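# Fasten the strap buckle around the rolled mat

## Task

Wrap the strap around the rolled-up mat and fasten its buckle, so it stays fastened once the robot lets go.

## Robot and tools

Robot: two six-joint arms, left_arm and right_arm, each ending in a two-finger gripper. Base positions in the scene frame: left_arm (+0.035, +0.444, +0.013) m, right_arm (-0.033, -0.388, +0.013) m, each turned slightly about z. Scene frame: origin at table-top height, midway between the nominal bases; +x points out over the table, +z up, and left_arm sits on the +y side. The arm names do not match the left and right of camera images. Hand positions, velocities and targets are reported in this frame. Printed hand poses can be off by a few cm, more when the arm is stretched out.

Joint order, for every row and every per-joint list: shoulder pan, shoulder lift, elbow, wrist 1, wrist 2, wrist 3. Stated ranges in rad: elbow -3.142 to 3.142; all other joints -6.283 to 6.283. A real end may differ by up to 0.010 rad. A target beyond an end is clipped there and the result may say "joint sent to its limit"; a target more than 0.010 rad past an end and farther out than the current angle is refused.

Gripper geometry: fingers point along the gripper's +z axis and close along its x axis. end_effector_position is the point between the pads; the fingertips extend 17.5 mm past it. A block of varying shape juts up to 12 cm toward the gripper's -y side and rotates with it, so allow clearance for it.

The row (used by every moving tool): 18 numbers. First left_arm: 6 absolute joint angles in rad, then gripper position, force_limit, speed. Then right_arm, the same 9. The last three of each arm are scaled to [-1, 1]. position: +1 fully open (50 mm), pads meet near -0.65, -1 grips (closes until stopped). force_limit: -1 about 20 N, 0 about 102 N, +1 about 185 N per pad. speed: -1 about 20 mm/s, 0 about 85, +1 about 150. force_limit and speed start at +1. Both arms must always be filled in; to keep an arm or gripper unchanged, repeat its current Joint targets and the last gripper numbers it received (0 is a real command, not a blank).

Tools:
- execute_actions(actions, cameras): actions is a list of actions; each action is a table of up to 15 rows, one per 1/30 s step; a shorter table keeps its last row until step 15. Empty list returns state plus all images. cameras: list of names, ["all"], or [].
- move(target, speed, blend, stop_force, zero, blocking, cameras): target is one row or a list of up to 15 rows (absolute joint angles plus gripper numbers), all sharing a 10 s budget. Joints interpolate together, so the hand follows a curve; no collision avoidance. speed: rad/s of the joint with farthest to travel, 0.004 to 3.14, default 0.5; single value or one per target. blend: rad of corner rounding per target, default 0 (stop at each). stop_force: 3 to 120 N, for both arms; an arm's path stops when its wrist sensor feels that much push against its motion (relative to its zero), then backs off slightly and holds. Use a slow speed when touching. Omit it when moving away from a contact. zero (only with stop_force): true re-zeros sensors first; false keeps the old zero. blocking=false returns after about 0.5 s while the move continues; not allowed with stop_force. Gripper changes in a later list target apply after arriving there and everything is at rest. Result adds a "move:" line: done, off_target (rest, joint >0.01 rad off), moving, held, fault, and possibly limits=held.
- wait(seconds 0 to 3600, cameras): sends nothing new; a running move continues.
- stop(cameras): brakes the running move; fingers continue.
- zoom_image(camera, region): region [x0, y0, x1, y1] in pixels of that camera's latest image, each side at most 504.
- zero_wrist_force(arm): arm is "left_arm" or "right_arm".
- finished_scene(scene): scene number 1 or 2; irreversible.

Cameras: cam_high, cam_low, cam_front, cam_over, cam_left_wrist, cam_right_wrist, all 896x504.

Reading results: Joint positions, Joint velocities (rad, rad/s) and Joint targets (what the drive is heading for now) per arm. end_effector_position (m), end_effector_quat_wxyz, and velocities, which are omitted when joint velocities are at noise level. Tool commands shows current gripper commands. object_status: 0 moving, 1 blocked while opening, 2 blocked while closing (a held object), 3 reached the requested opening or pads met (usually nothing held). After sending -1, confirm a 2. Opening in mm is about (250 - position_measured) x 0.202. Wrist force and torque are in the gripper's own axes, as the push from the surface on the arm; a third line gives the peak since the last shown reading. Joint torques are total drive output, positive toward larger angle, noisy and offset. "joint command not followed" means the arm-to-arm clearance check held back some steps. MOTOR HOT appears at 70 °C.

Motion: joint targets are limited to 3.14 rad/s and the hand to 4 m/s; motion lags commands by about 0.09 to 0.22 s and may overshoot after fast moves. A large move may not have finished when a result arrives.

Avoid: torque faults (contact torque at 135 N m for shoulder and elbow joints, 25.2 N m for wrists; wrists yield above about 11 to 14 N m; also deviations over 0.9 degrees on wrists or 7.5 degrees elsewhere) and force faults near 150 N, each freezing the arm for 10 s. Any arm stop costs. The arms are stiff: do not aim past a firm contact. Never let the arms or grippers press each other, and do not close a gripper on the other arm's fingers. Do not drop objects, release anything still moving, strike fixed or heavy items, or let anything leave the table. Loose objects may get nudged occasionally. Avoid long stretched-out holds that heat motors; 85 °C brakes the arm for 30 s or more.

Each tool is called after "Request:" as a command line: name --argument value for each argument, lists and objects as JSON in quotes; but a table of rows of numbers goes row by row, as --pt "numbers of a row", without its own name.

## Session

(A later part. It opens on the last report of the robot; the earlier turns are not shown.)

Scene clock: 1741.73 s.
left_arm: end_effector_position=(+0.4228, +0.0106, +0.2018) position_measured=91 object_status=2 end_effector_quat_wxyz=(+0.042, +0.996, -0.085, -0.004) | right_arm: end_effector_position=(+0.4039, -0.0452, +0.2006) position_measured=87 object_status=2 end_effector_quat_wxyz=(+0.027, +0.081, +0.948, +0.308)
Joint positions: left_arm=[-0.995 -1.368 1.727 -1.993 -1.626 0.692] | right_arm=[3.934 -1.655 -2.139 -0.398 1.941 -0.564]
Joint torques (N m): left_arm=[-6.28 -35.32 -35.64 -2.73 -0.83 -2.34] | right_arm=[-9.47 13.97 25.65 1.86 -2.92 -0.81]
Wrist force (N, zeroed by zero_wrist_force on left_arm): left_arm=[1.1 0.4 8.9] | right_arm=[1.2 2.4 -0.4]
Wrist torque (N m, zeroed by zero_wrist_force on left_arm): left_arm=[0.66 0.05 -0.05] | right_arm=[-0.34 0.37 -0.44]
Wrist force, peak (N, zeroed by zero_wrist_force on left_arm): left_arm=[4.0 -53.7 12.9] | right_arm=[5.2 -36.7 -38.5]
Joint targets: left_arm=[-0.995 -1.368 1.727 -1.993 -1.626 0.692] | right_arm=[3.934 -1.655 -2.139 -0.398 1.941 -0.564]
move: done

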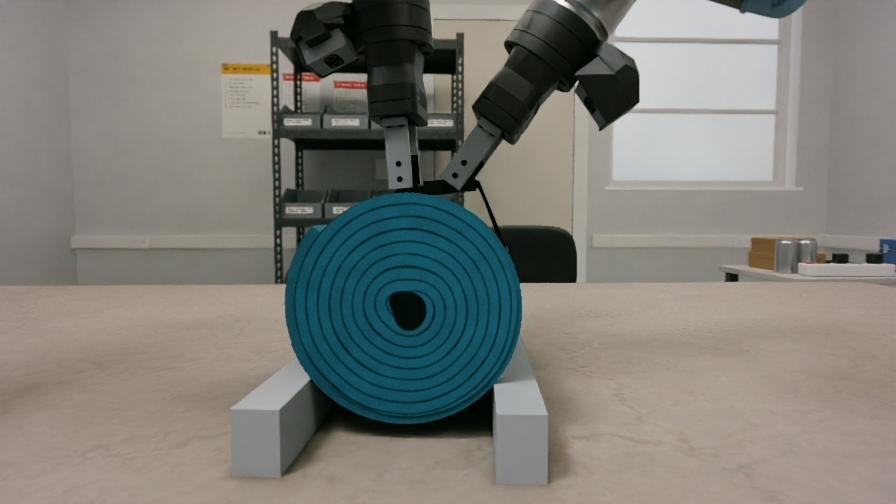

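Request:
move --pt "-0.9998 -1.3602 1.7279 -2.0058 -1.6263 0.6882 -1 0.2 -1 3.934 -1.655 -2.139 -0.398 1.941 -0.564 -1 0 -1" --pt "-0.9998 -1.3602 1.7279 -2.0058 -1.6263 0.6882 1 0.2 -1 3.934 -1.655 -2.139 -0.398 1.941 -0.564 -1 0 -1" --speed 0.04

Request:
move --pt "-0.9963 -1.3999 1.6432 -1.8813 -1.6265 0.6917 1 0.2 -1 3.934 -1.655 -2.139 -0.398 1.941 -0.564 -1 0 -1" --pt "-0.7027 -1.4499 2.0673 -2.6917 -2.2015 0.8192 1 0.2 -1 3.934 -1.655 -2.139 -0.398 1.941 -0.564 -1 0 -1" --speed 0.5 --blend 0.05 --cameras '["cam_front","cam_left_wrist"]'

Request:
zoom_image --camera "cam_front" --region '[380, 160, 480, 210]'

Scene clock: 1766.93 s.
left_arm: end_effector_position=(+0.4221, +0.0062, +0.1984) position_measured=3 object_status=0 end_effector_quat_wxyz=(+0.043, +0.995, -0.085, -0.004) | right_arm: end_effector_position=(+0.4039, -0.0452, +0.2006) position_measured=87 object_status=2 end_effector_quat_wxyz=(+0.027, +0.081, +0.948, +0.308)
Joint positions: left_arm=[-1 -1.36 1.728 -2.006 -1.626 0.688] | right_arm=[3.934 -1.655 -2.139 -0.398 1.941 -0.564]
Joint torques (N m): left_arm=[9.33 -40.33 -29.83 -0.77 1.52 2.24] | right_arm=[4.55 36.6 25.6 3.22 3.35 -0.84]
Wrist force (N, zeroed by zero_wrist_force on left_arm): left_arm=[-1.2 3.5 -0.8] | right_arm=[-1.1 -1.7 8.2]
Wrist torque (N m, zeroed by zero_wrist_force on left_arm): left_arm=[0.55 0.11 0.24] | right_arm=[-0.34 0.32 -0.42]
Wrist force, peak (N, zeroed by zero_wrist_force on left_arm): left_arm=[-0.6 -19.8 -20.4] | right_arm=[0.9 -15.7 1.3]
Joint targets: left_arm=[-1.000 -1.360 1.728 -2.006 -1.626 0.688] | right_arm=[3.934 -1.655 -2.139 -0.398 1.941 -0.564]
move: done

Scene clock: 1769.33 s.
left_arm: end_effector_position=(+0.4294, +0.0463, +0.2349) position_measured=3 object_status=3 end_effector_quat_wxyz=(+0.381, +0.921, -0.079, -0.033) | right_arm: end_effector_position=(+0.4039, -0.0452, +0.2006) position_measured=87 object_status=2 end_effector_quat_wxyz=(+0.027, +0.081, +0.948, +0.308)
Joint positions: left_arm=[-0.703 -1.45 2.067 -2.691 -2.201 0.819] | right_arm=[3.934 -1.655 -2.139 -0.398 1.941 -0.564]
Joint torques (N m): left_arm=[-4.47 -21.73 -20.46 -5.06 -2.5 -2.53] | right_arm=[4.08 38.4 26.36 3.38 3.31 -0.63]
Wrist force (N, zeroed by zero_wrist_force on left_arm): left_arm=[-1.2 1.6 0.1] | right_arm=[-0.9 -2.0 8.6]
Wrist torque (N m, zeroed by zero_wrist_force on left_arm): left_arm=[0.26 0.21 0.01] | right_arm=[-0.36 0.31 -0.43]
Wrist force, peak (N, zeroed by zero_wrist_force on left_arm): left_arm=[-1.2 3.7 -3.2] | right_arm=[-1.0 -2.1 8.7]
Joint targets: left_arm=[-0.703 -1.450 2.067 -2.692 -2.201 0.819] | right_arm=[3.934 -1.655 -2.139 -0.398 1.941 -0.564]
move: done

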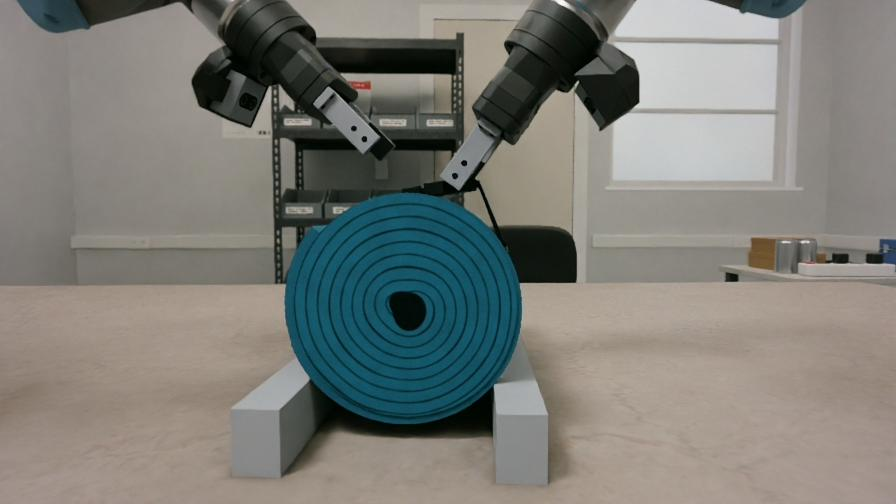

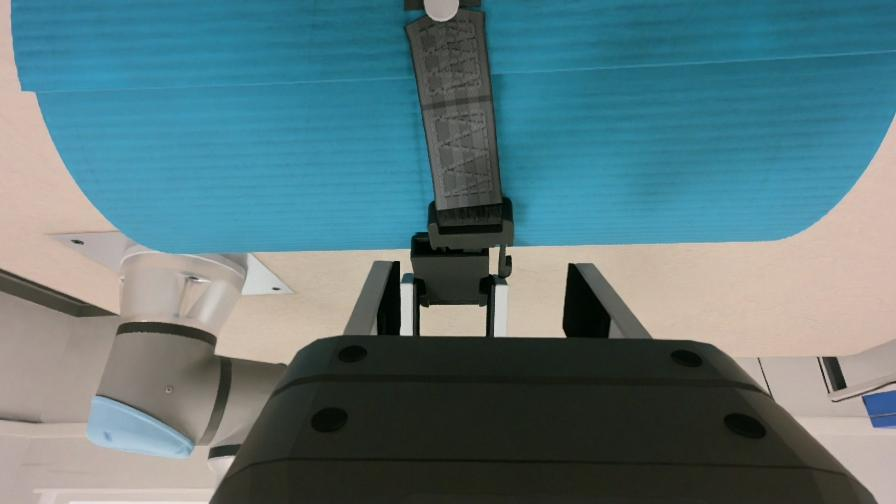

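Scaled by 5.040.

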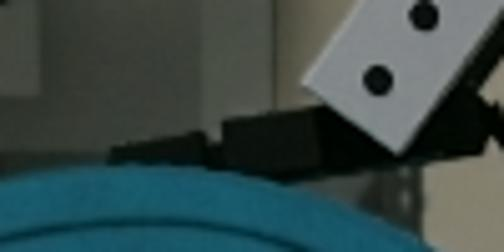

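Request:
zoom_image --camera "cam_left_wrist" --region '[380, 180, 540, 340]'

Scaled by 3.150.

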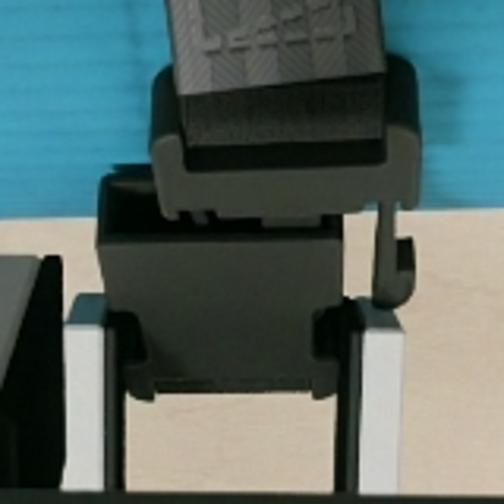

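Request:
move --pt "-0.7089 -1.4562 2.0765 -2.6983 -2.1983 0.8128 1 0.2 -1 3.934 -1.655 -2.139 -0.398 1.941 -0.564 -1 0 -1" --pt "-0.7712 -1.3623 2.0867 -2.8406 -2.1673 0.7469 1 0.2 -1 3.934 -1.655 -2.139 -0.398 1.941 -0.564 -1 0 -1" --speed '[0.2,0.08]' --stop_force 10 --cameras '["cam_front","cam_left_wrist"]'

Request:
zoom_image --camera "cam_front" --region '[380, 160, 480, 210]'

Scene clock: 1792.13 s.
left_arm: end_effector_position=(+0.4194, +0.0114, +0.1995) position_measured=3 object_status=3 end_effector_quat_wxyz=(+0.381, +0.921, -0.079, -0.033) | right_arm: end_effector_position=(+0.4039, -0.0452, +0.2006) position_measured=87 object_status=2 end_effector_quat_wxyz=(+0.027, +0.081, +0.948, +0.308)
Joint positions: left_arm=[-0.771 -1.362 2.087 -2.841 -2.167 0.747] | right_arm=[3.934 -1.655 -2.139 -0.398 1.941 -0.564]
Joint torques (N m): left_arm=[9.96 -40.73 -25.07 -1.16 -2.64 2.32] | right_arm=[3.5 38.57 26.75 3.79 3.28 -0.76]
Wrist force (N, zeroed by zero_wrist_force on left_arm): left_arm=[-1.4 1.4 0.1] | right_arm=[-0.9 -1.9 8.5]
Wrist torque (N m, zeroed by zero_wrist_force on left_arm): left_arm=[0.24 0.25 0.09] | right_arm=[-0.35 0.30 -0.43]
Wrist force, peak (N, zeroed by zero_wrist_force on left_arm): left_arm=[-1.2 2.0 -0.8] | right_arm=[-1.0 -2.1 8.7]
Joint targets: left_arm=[-0.771 -1.362 2.087 -2.841 -2.167 0.747] | right_arm=[3.934 -1.655 -2.139 -0.398 1.941 -0.564]
move: done

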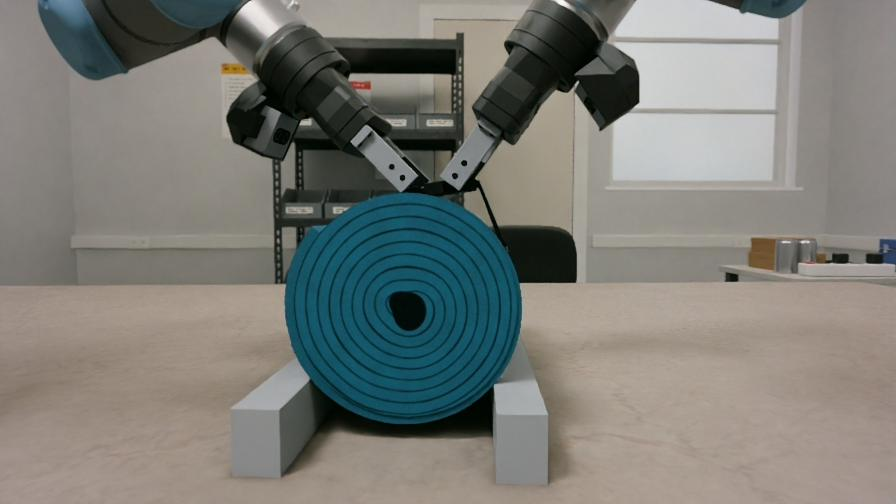

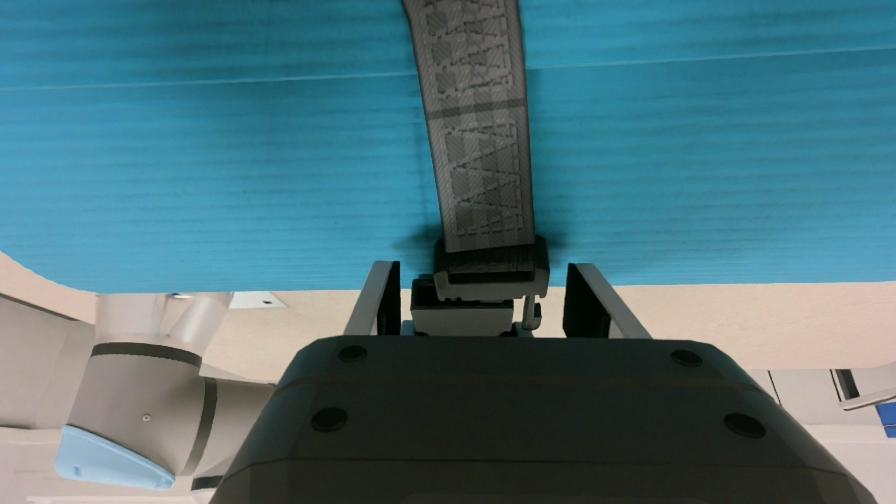

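Scaled by 5.040.

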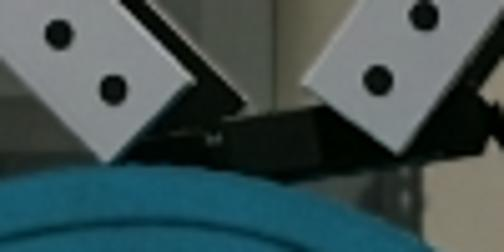

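Request:
move --pt "-0.7712 -1.3623 2.0867 -2.8406 -2.1673 0.7469 -1 0.2 -1 3.934 -1.655 -2.139 -0.398 1.941 -0.564 -1 0 -1" --pt "-0.7072 -1.3913 2.125 -2.811 -2.1994 0.8145 -1 0.2 -1 3.934 -1.655 -2.139 -0.398 1.941 -0.564 -1 0 -1" --speed 0.05 --cameras '["cam_front","cam_left_wrist"]'

Request:
zoom_image --camera "cam_front" --region '[360, 150, 480, 210]'

Request:
zoom_image --camera "cam_left_wrist" --region '[380, 200, 580, 340]'

Scene clock: 1810.13 s.
left_arm: end_effector_position=(+0.4255, +0.0473, +0.1958) position_measured=93 object_status=2 end_effector_quat_wxyz=(+0.381, +0.921, -0.079, -0.033) | right_arm: end_effector_position=(+0.4039, -0.0452, +0.2006) position_measured=87 object_status=2 end_effector_quat_wxyz=(+0.027, +0.081, +0.948, +0.308)
Joint positions: left_arm=[-0.707 -1.391 2.125 -2.811 -2.2 0.815] | right_arm=[3.934 -1.655 -2.139 -0.398 1.941 -0.564]
Joint torques (N m): left_arm=[-7.87 -27.61 -26.27 -3.71 -0.21 -2.31] | right_arm=[-2.71 33.8 27.19 5.79 3.83 -0.75]
Wrist force (N, zeroed by zero_wrist_force on left_arm): left_arm=[-1.4 0.4 0.2] | right_arm=[-2.1 -6.2 1.5]
Wrist torque (N m, zeroed by zero_wrist_force on left_arm): left_arm=[0.21 0.21 -0.03] | right_arm=[-0.60 0.32 -0.36]
Wrist force, peak (N, zeroed by zero_wrist_force on left_arm): left_arm=[11.4 -4.2 -5.0] | right_arm=[11.3 -8.4 3.9]
Joint targets: left_arm=[-0.707 -1.391 2.125 -2.811 -2.199 0.815] | right_arm=[3.934 -1.655 -2.139 -0.398 1.941 -0.564]
move: done

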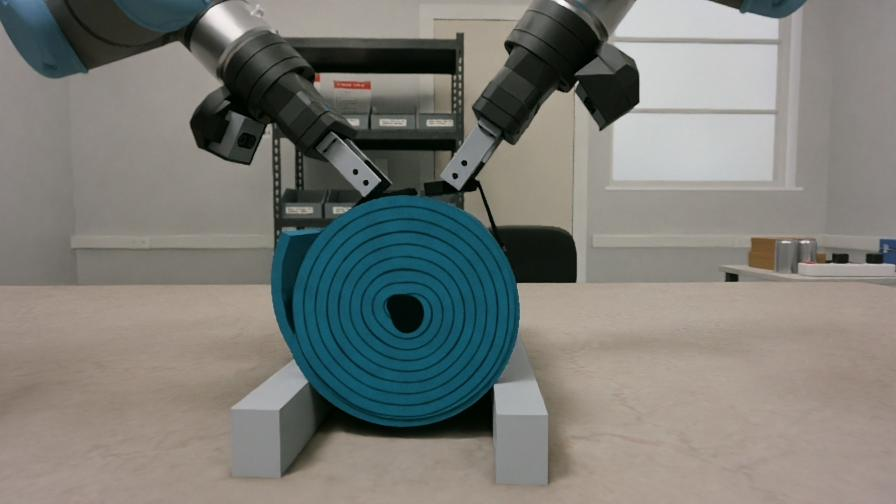

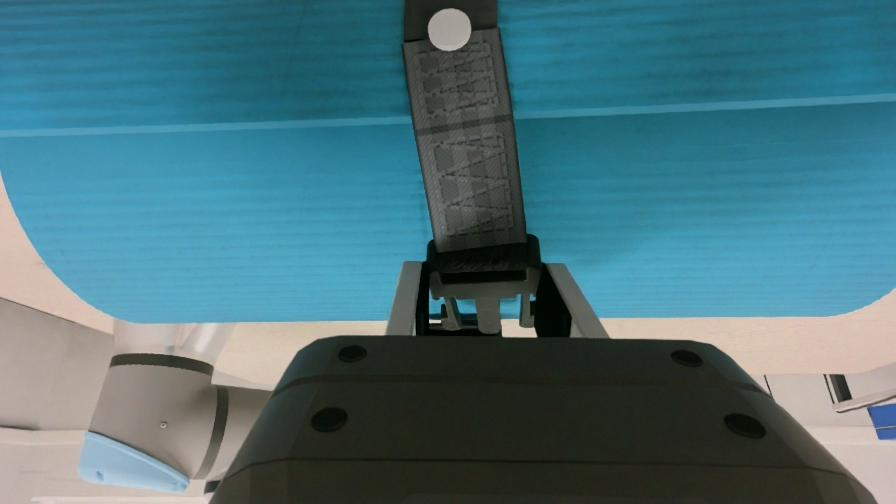

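Scaled by 4.200.

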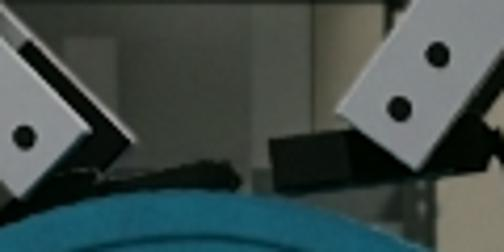

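Scaled by 2.520.

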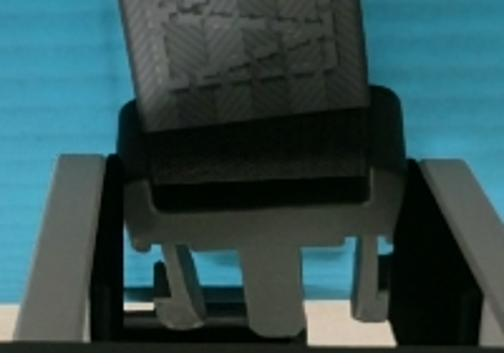

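Request:
move --target '[-0.7179,-1.4135,2.1427,-2.8133,-2.1941,0.803,-1,0.2,-1,3.934,-1.655,-2.139,-0.398,1.941,-0.564,-1,0,-1]' --speed 0.06 --cameras '["cam_front","cam_left_wrist","cam_right_wrist"]'

Request:
zoom_image --camera "cam_front" --region '[360, 150, 480, 210]'

Request:
zoom_image --camera "cam_left_wrist" --region '[380, 200, 580, 340]'

Request:
zoom_image --camera "cam_right_wrist" --region '[380, 200, 580, 340]'

Scene clock: 1818.23 s.
left_arm: end_effector_position=(+0.4170, +0.0485, +0.1993) position_measured=93 object_status=2 end_effector_quat_wxyz=(+0.381, +0.921, -0.079, -0.033) | right_arm: end_effector_position=(+0.4039, -0.0452, +0.2006) position_measured=87 object_status=2 end_effector_quat_wxyz=(+0.027, +0.081, +0.948, +0.308)
Joint positions: left_arm=[-0.718 -1.414 2.143 -2.813 -2.194 0.803] | right_arm=[3.934 -1.655 -2.139 -0.398 1.941 -0.564]
Joint torques (N m): left_arm=[6.42 -22.72 -29.64 -5.41 -1.29 0.72] | right_arm=[6.24 25.86 26.8 5.88 3.85 -0.54]
Wrist force (N, zeroed by zero_wrist_force on left_arm): left_arm=[-0.8 -0.1 0.1] | right_arm=[-2.1 -6.2 1.4]
Wrist torque (N m, zeroed by zero_wrist_force on left_arm): left_arm=[0.21 0.21 0.13] | right_arm=[-0.59 0.34 -0.36]
Wrist force, peak (N, zeroed by zero_wrist_force on left_arm): left_arm=[-1.6 0.4 0.3] | right_arm=[-2.2 -6.6 1.7]
Joint targets: left_arm=[-0.718 -1.414 2.143 -2.813 -2.194 0.803] | right_arm=[3.934 -1.655 -2.139 -0.398 1.941 -0.564]
move: done

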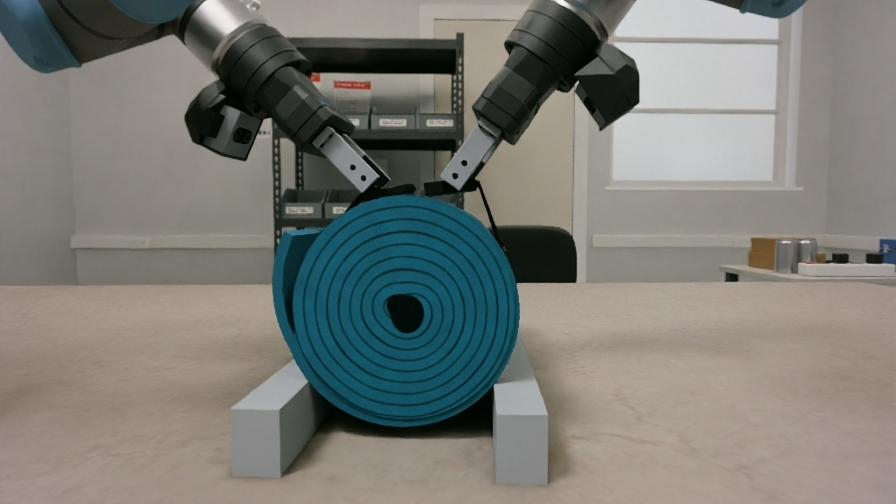

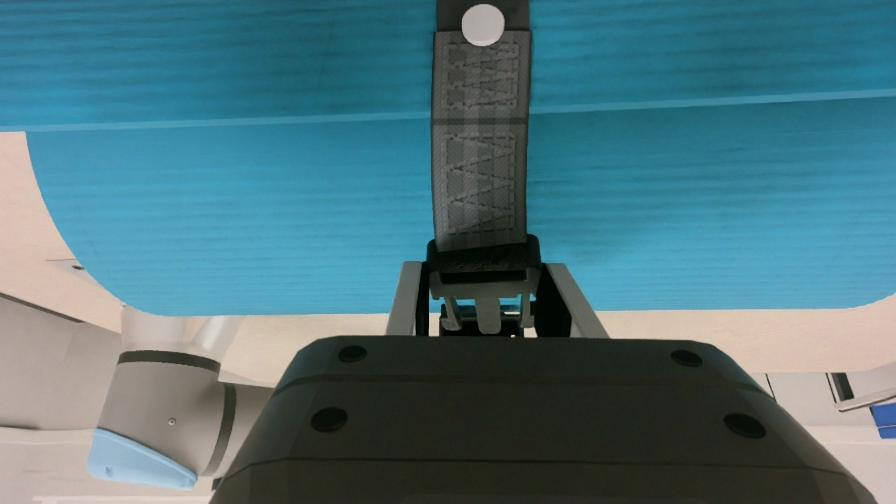

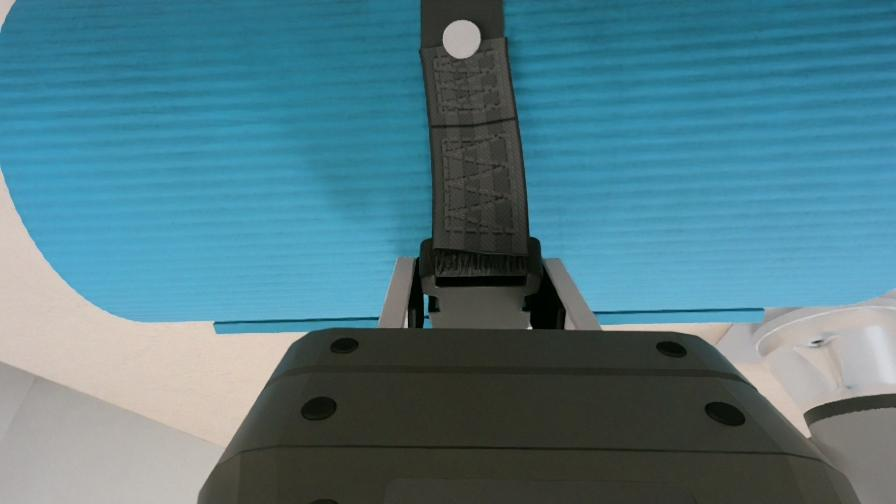

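Scaled by 4.200.

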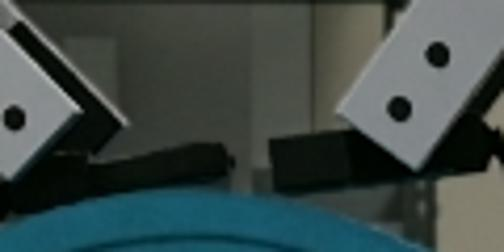

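Scaled by 2.520.

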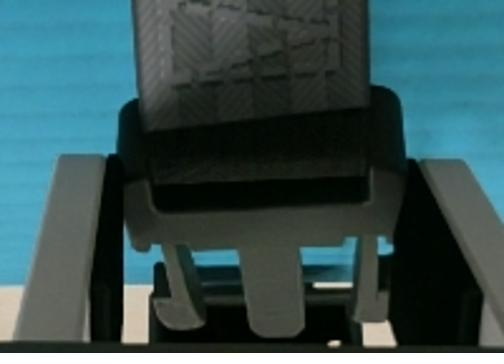

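Scaled by 2.520.

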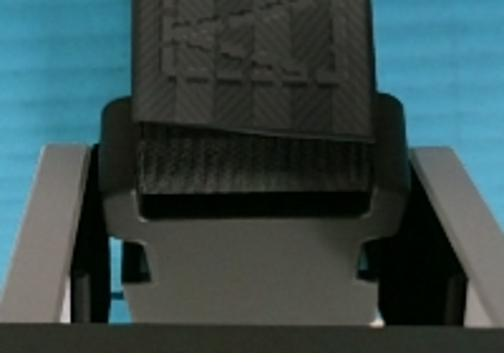

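Request:
zoom_image --camera "cam_left_wrist" --region '[425, 285, 545, 340]'

Scaled by 4.200.

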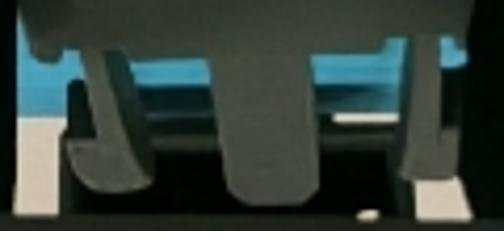

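Request:
move --target '[-0.6925,-1.3891,2.0856,-2.6914,-2.2531,0.9498,-1,0.2,-1,3.934,-1.655,-2.139,-0.398,1.941,-0.564,-1,0,-1]' --speed 0.08 --cameras '["cam_front","cam_left_wrist"]'

Request:
zoom_image --camera "cam_front" --region '[360, 150, 480, 210]'

Request:
zoom_image --camera "cam_left_wrist" --region '[420, 230, 550, 340]'

Scene clock: 1854.13 s.
left_arm: end_effector_position=(+0.4204, +0.0480, +0.1993) position_measured=93 object_status=2 end_effector_quat_wxyz=(+0.379, +0.915, -0.127, -0.053) end_effector_velocity=(+0.001, +0.000, +0.000) end_effector_angular_velocity=(+0.001, +0.000, +0.006) | right_arm: end_effector_position=(+0.4039, -0.0452, +0.2006) position_measured=87 object_status=2 end_effector_quat_wxyz=(+0.027, +0.081, +0.948, +0.308)
Joint positions: left_arm=[-0.692 -1.389 2.085 -2.691 -2.253 0.95] | right_arm=[3.934 -1.655 -2.139 -0.398 1.941 -0.564]
Joint velocities: left_arm=[0.001 0.001 0 -0.004 0.003 -0.006] | right_arm=[within noise]
Joint torques (N m): left_arm=[-2.2 -34.45 -14.03 -6.37 0.07 -2.61] | right_arm=[7.37 18.36 26.94 5.84 3.8 -0.51]
Wrist force (N, zeroed by zero_wrist_force on left_arm): left_arm=[-1.5 -0.3 0.5] | right_arm=[-2.1 -6.4 1.7]
Wrist torque (N m, zeroed by zero_wrist_force on left_arm): left_arm=[0.17 0.21 0.00] | right_arm=[-0.60 0.34 -0.37]
Wrist force, peak (N, zeroed by zero_wrist_force on left_arm): left_arm=[-1.5 -0.3 0.5] | right_arm=[-1.9 -6.6 1.8]
Joint targets: left_arm=[-0.693 -1.389 2.086 -2.691 -2.253 0.950] | right_arm=[3.934 -1.655 -2.139 -0.398 1.941 -0.564]
move: done

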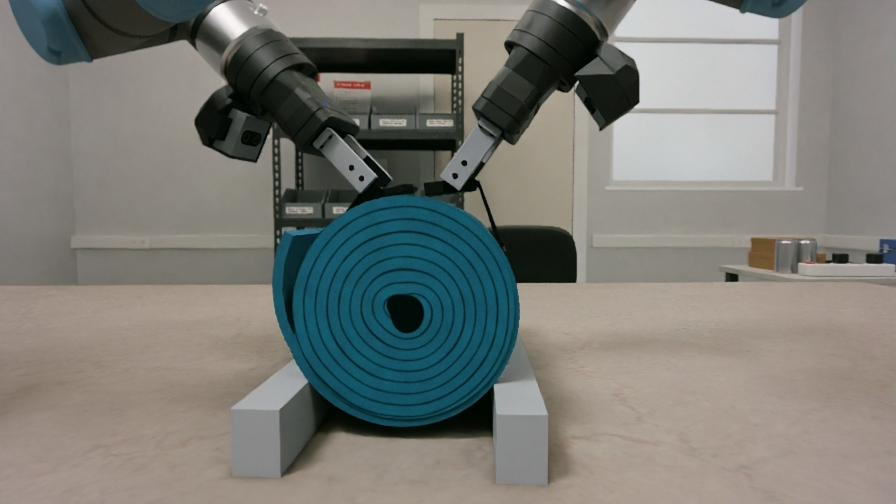

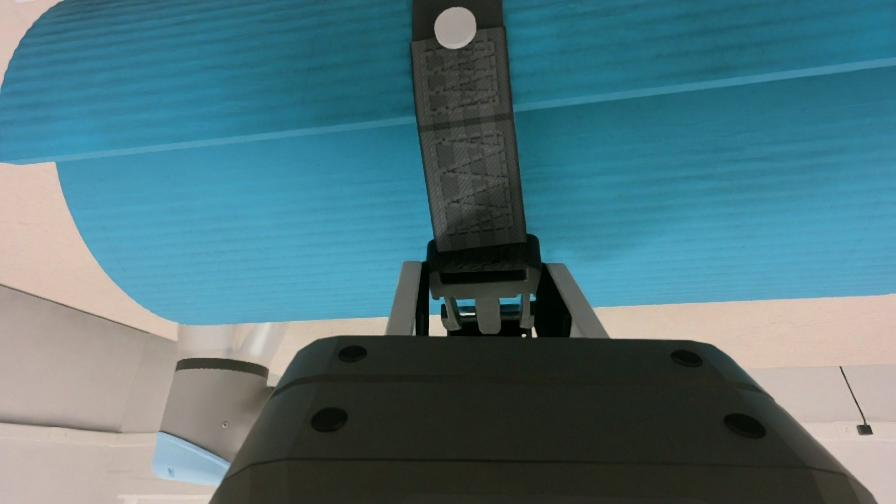

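Scaled by 4.200.

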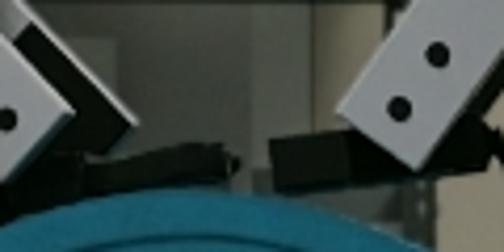

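Scaled by 3.877.

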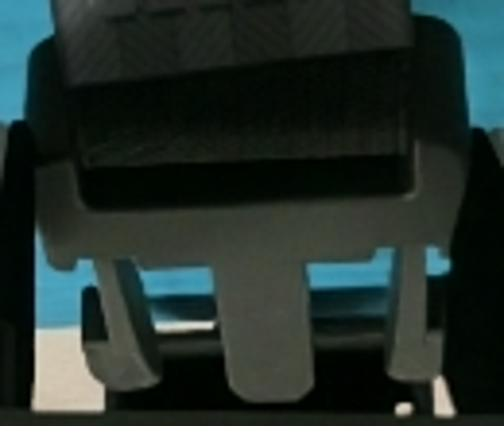

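Request:
move --target '[-0.7616,-1.3553,2.0453,-2.7341,-2.2231,0.8701,-1,0.2,-1,3.934,-1.655,-2.139,-0.398,1.941,-0.564,-1,0,-1]' --speed 0.03 --stop_force 25 --cameras '["cam_front","cam_left_wrist"]'

Request:
zoom_image --camera "cam_front" --region '[360, 150, 480, 210]'

Request:
zoom_image --camera "cam_left_wrist" --region '[420, 230, 550, 340]'

Scene clock: 1861.20 s.
left_arm: end_effector_position=(+0.4186, +0.0356, +0.2003) position_measured=93 object_status=2 end_effector_quat_wxyz=(+0.379, +0.915, -0.127, -0.052) | right_arm: end_effector_position=(+0.4039, -0.0452, +0.2006) position_measured=87 object_status=2 end_effector_quat_wxyz=(+0.027, +0.081, +0.948, +0.308)
Joint positions: left_arm=[-0.715 -1.378 2.073 -2.705 -2.243 0.924] | right_arm=[3.934 -1.655 -2.139 -0.398 1.941 -0.564]
Joint torques (N m): left_arm=[-1.13 -42.77 -21.63 -4.17 -6.77 2.46] | right_arm=[10.59 18.37 27.13 8.15 2.43 -0.47]
Wrist force (N, zeroed by zero_wrist_force on left_arm): left_arm=[-4.6 -20.4 -12.9] | right_arm=[-2.8 -24.5 -14.3]
Wrist torque (N m, zeroed by zero_wrist_force on left_arm): left_arm=[0.29 0.17 -0.03] | right_arm=[-0.78 0.28 -0.35]
Wrist force, peak (N, zeroed by zero_wrist_force on left_arm): left_arm=[-6.5 -30.1 -19.9] | right_arm=[-3.5 -32.7 -21.9]
Joint targets: left_arm=[-0.715 -1.378 2.073 -2.705 -2.243 0.924] | right_arm=[3.934 -1.655 -2.139 -0.398 1.941 -0.564]
move: contact (left_arm); left_arm: the wrist 3 is farthest, 0.054 rad from its target

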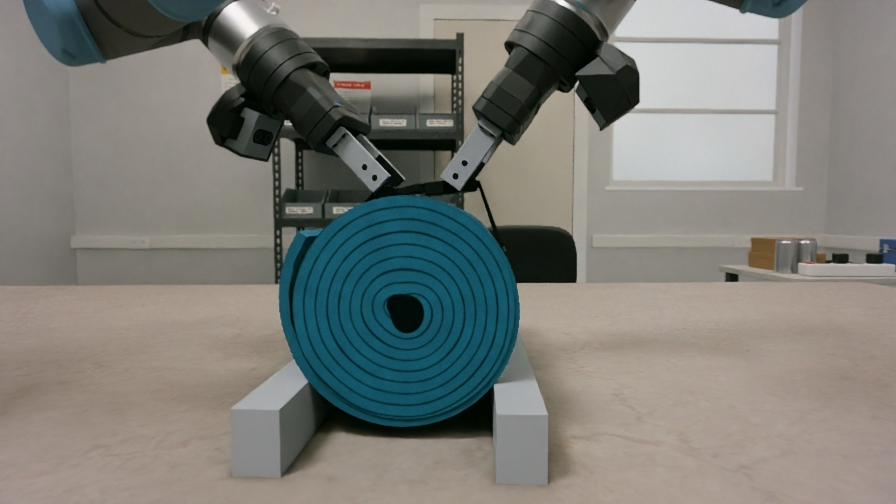

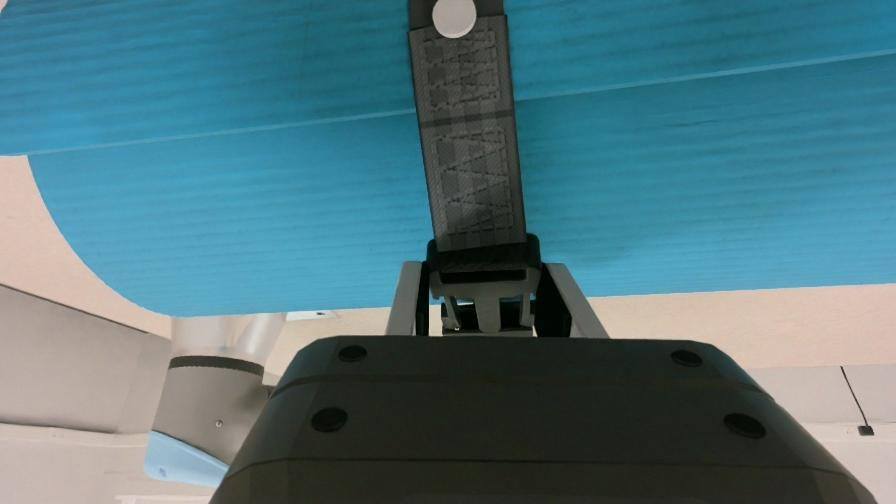

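Scaled by 4.200.

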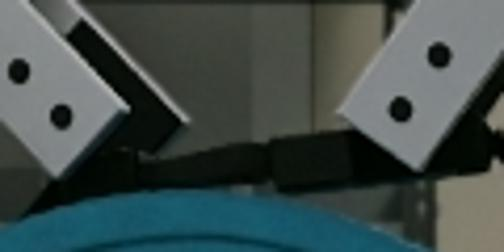

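Scaled by 3.877.

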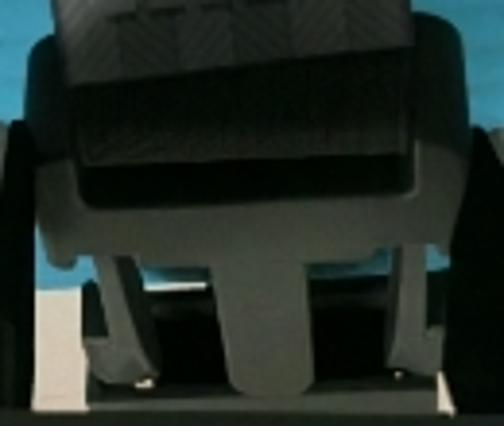

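Request:
move --target '[-0.7616,-1.3553,2.0453,-2.7341,-2.2231,0.8701,-1,0.2,-1,3.934,-1.655,-2.139,-0.398,1.941,-0.564,-1,0,-1]' --speed 0.03 --stop_force 50 --zero false --cameras '["cam_front","cam_left_wrist"]'

Request:
zoom_image --camera "cam_front" --region '[360, 150, 480, 210]'

Request:
zoom_image --camera "cam_left_wrist" --region '[420, 230, 550, 340]'

Scene clock: 1869.20 s.
left_arm: end_effector_position=(+0.4184, +0.0346, +0.2003) position_measured=93 object_status=2 end_effector_quat_wxyz=(+0.378, +0.915, -0.127, -0.053) | right_arm: end_effector_position=(+0.4039, -0.0452, +0.2006) position_measured=87 object_status=2 end_effector_quat_wxyz=(+0.027, +0.081, +0.948, +0.308)
Joint positions: left_arm=[-0.716 -1.377 2.072 -2.706 -2.242 0.922] | right_arm=[3.934 -1.655 -2.139 -0.398 1.941 -0.564]
Joint torques (N m): left_arm=[-13.74 -42.9 -23.25 -5.13 -5.88 0.81] | right_arm=[15.67 18.55 29.05 9.7 6.96 -0.46]
Wrist force (N, zeroed by zero_wrist_force on left_arm): left_arm=[-3.8 -30.1 -21.0] | right_arm=[-0.8 -32.8 -22.1]
Wrist torque (N m, zeroed by zero_wrist_force on left_arm): left_arm=[0.21 0.24 -0.08] | right_arm=[-0.60 0.36 -0.39]
Wrist force, peak (N, zeroed by zero_wrist_force on left_arm): left_arm=[-7.1 -44.0 -30.8] | right_arm=[-2.5 -44.3 -33.9]
Joint targets: left_arm=[-0.716 -1.377 2.072 -2.706 -2.242 0.922] | right_arm=[3.934 -1.655 -2.139 -0.398 1.941 -0.564]
move: contact (left_arm); left_arm: the wrist 3 is farthest, 0.052 rad from its target

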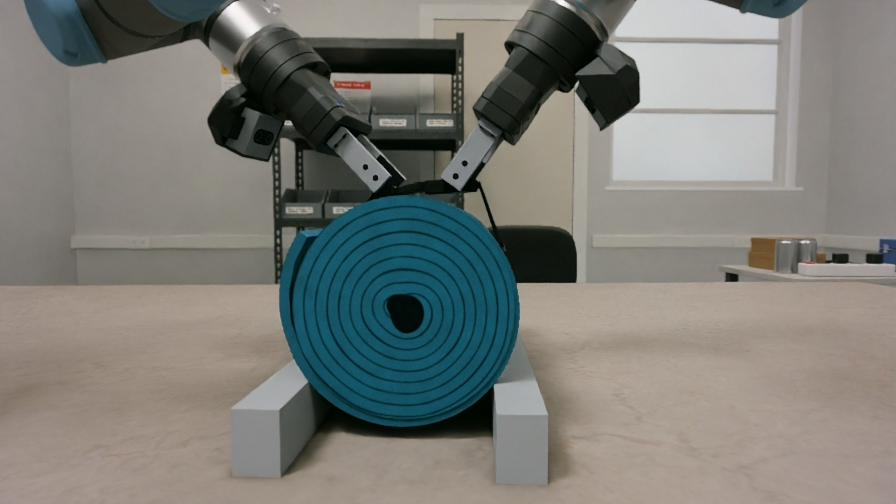

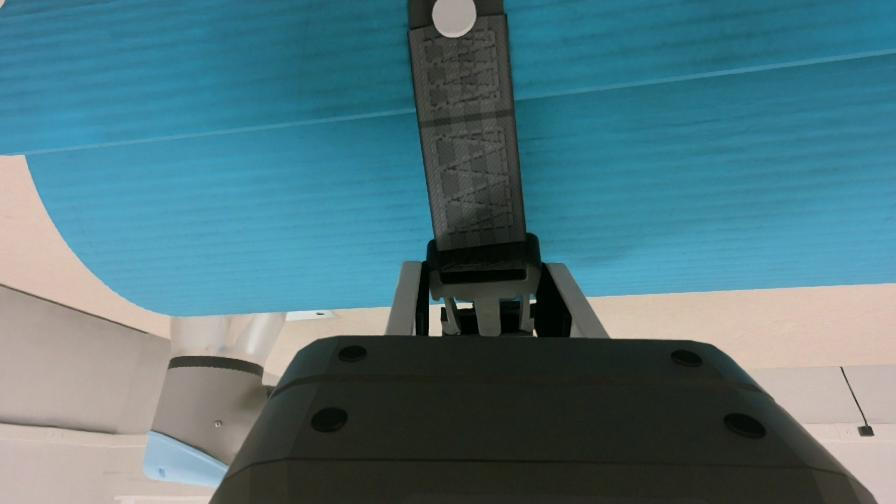

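Scaled by 4.200.

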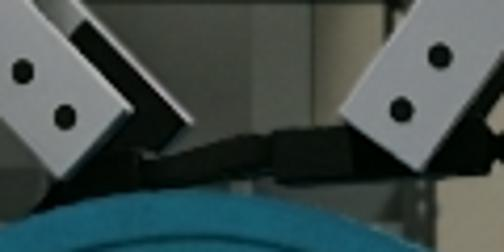

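Scaled by 3.877.

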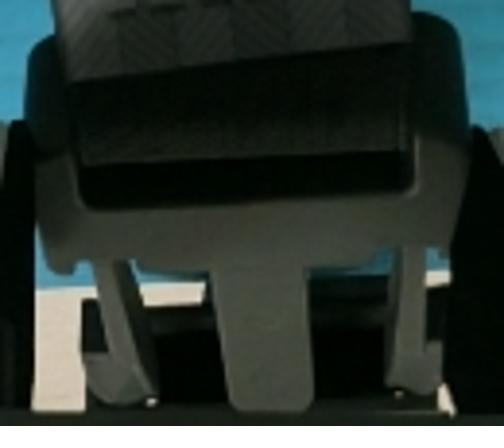

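Request:
move --target '[-0.7698,-1.4258,2.0131,-2.5309,-2.1107,0.9202,-1,0.2,-1,3.934,-1.655,-2.139,-0.398,1.941,-0.564,-1,0,-1]' --speed 0.05 --stop_force 40 --cameras '["cam_front"]'

Request:
zoom_image --camera "cam_front" --region '[360, 150, 480, 210]'

Request:
move --target '[-0.8132,-1.3988,1.9837,-2.5523,-2.0944,0.8735,-1,0.2,-1,3.934,-1.655,-2.139,-0.398,1.941,-0.564,-1,0,-1]' --speed 0.03 --stop_force 50 --zero false --cameras '["cam_front","cam_left_wrist"]'

Request:
zoom_image --camera "cam_front" --region '[360, 150, 480, 210]'

Request:
zoom_image --camera "cam_left_wrist" --region '[420, 230, 550, 340]'

Scene clock: 1900.47 s.
left_arm: end_effector_position=(+0.4178, +0.0323, +0.2078) position_measured=93 object_status=2 end_effector_quat_wxyz=(+0.314, +0.939, -0.130, -0.044) | right_arm: end_effector_position=(+0.4039, -0.0452, +0.2006) position_measured=87 object_status=2 end_effector_quat_wxyz=(+0.027, +0.081, +0.948, +0.308)
Joint positions: left_arm=[-0.77 -1.426 2.013 -2.531 -2.111 0.92] | right_arm=[3.934 -1.655 -2.139 -0.398 1.941 -0.564]
Joint torques (N m): left_arm=[-12.94 -28.22 -27.43 -11.89 -11.1 -2.22] | right_arm=[21.87 19.11 39.41 10.44 8.07 -0.31]
Wrist force (N, zeroed by zero_wrist_force on left_arm): left_arm=[-4.0 -40.8 -23.4] | right_arm=[0.1 -41.6 -25.4]
Wrist torque (N m, zeroed by zero_wrist_force on left_arm): left_arm=[0.43 0.15 -0.11] | right_arm=[-0.32 0.28 -0.46]
Wrist force, peak (N, zeroed by zero_wrist_force on left_arm): left_arm=[-10.3 -51.8 -34.1] | right_arm=[-4.5 -51.9 -37.7]
Joint targets: left_arm=[-0.770 -1.426 2.013 -2.531 -2.111 0.920] | right_arm=[3.934 -1.655 -2.139 -0.398 1.941 -0.564]
move: done

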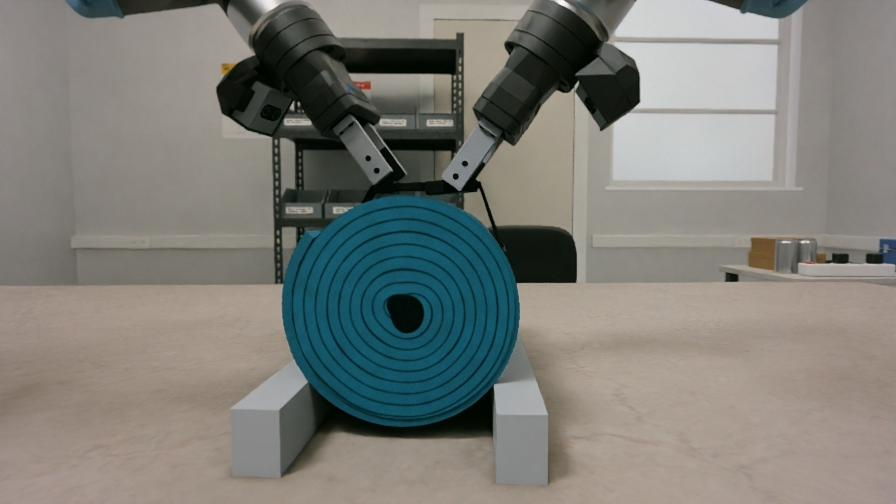

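Scaled by 4.200.

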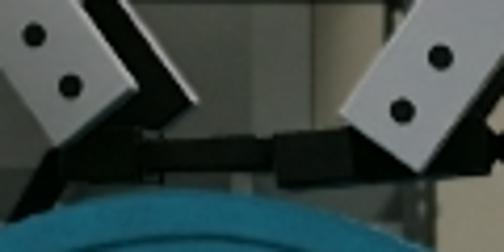

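Scene clock: 1901.93 s.
left_arm: end_effector_position=(+0.4185, +0.0158, +0.2063) position_measured=94 object_status=2 end_effector_quat_wxyz=(+0.308, +0.942, -0.129, -0.037) | right_arm: end_effector_position=(+0.4039, -0.0452, +0.2007) position_measured=133 object_status=2 end_effector_quat_wxyz=(+0.027, +0.081, +0.947, +0.308)
Joint positions: left_arm=[-0.8 -1.407 1.992 -2.546 -2.08 0.887] | right_arm=[3.934 -1.655 -2.139 -0.398 1.941 -0.564]
Joint torques (N m): left_arm=[-5.38 -32.12 -24.16 -5.59 -4.61 -0.14] | right_arm=[21.15 14.66 13.58 4.44 3.17 -0.36]
Wrist force (N, zeroed by zero_wrist_force on left_arm): left_arm=[-5.8 -28.2 -17.1] | right_arm=[-0.8 -22.8 -45.1]
Wrist torque (N m, zeroed by zero_wrist_force on left_arm): left_arm=[0.35 0.16 0.04] | right_arm=[-0.65 0.46 -0.25]
Wrist force, peak (N, zeroed by zero_wrist_force on left_arm): left_arm=[-6.6 -58.3 -47.4] | right_arm=[4.1 -40.7 -63.5]
Joint targets: left_arm=[-0.801 -1.407 1.992 -2.546 -2.081 0.887] | right_arm=[3.934 -1.655 -2.139 -0.398 1.941 -0.564]
Tool commands: left_gripper/position=-1.0 left_gripper/force_limit=+0.2 left_gripper/speed=-1.0 right_gripper/position=-1.0 right_gripper/force_limit=+0.0 right_gripper/speed=-1.0
TORQUE FAULT: the wrist 2 of the left arm strayed more than 0.9 degrees from its planned motion, and that arm stopped. A torque fault puts only its own arm into a fault stop. That arm's remaining commands of this call were not run. That arm may still press on what stopped it. That arm is still stopped at the end of this call. That arm stays stopped for about 10 more seconds. Until then a move that you send moves the other arm only, and its call returns only when the move has ended. Once the stop has ended, the next robot result says so. If the stop ends while you think or write, that arm runs what you send next. While its stop runs, that arm takes no new command, but its gripper still runs the gripper command that each later call begins with. Until it ends, the stop uses up actions while you think or wait. An arm that is not stopped still takes commands.
move: fault (left_arm); left_arm: the wrist 2 is farthest, 0.014 rad from its target

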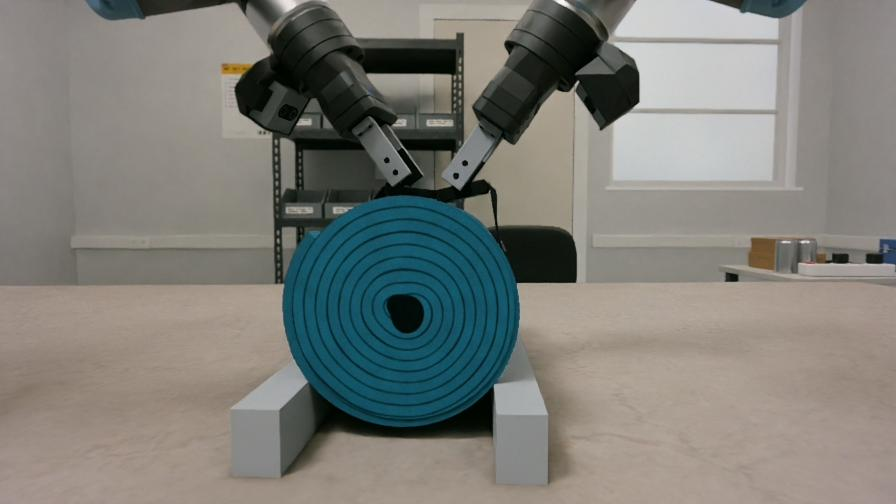

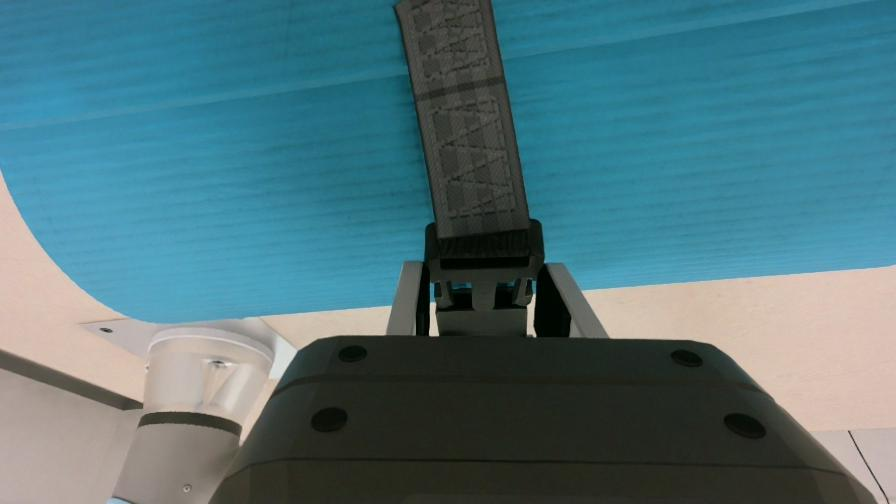

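Scaled by 4.200.

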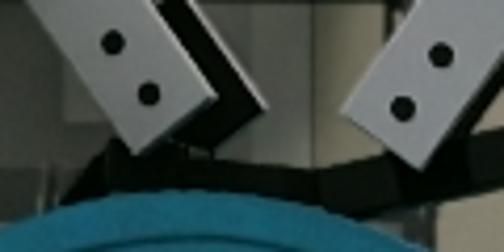

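Scaled by 3.877.

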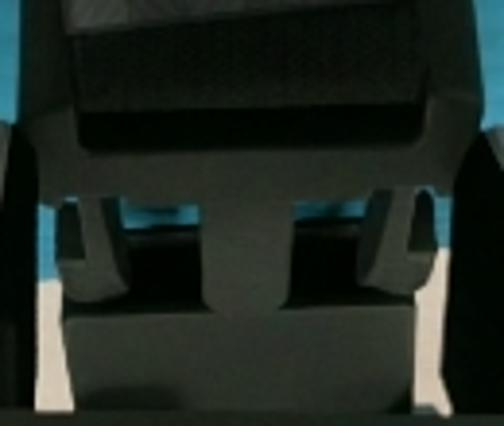

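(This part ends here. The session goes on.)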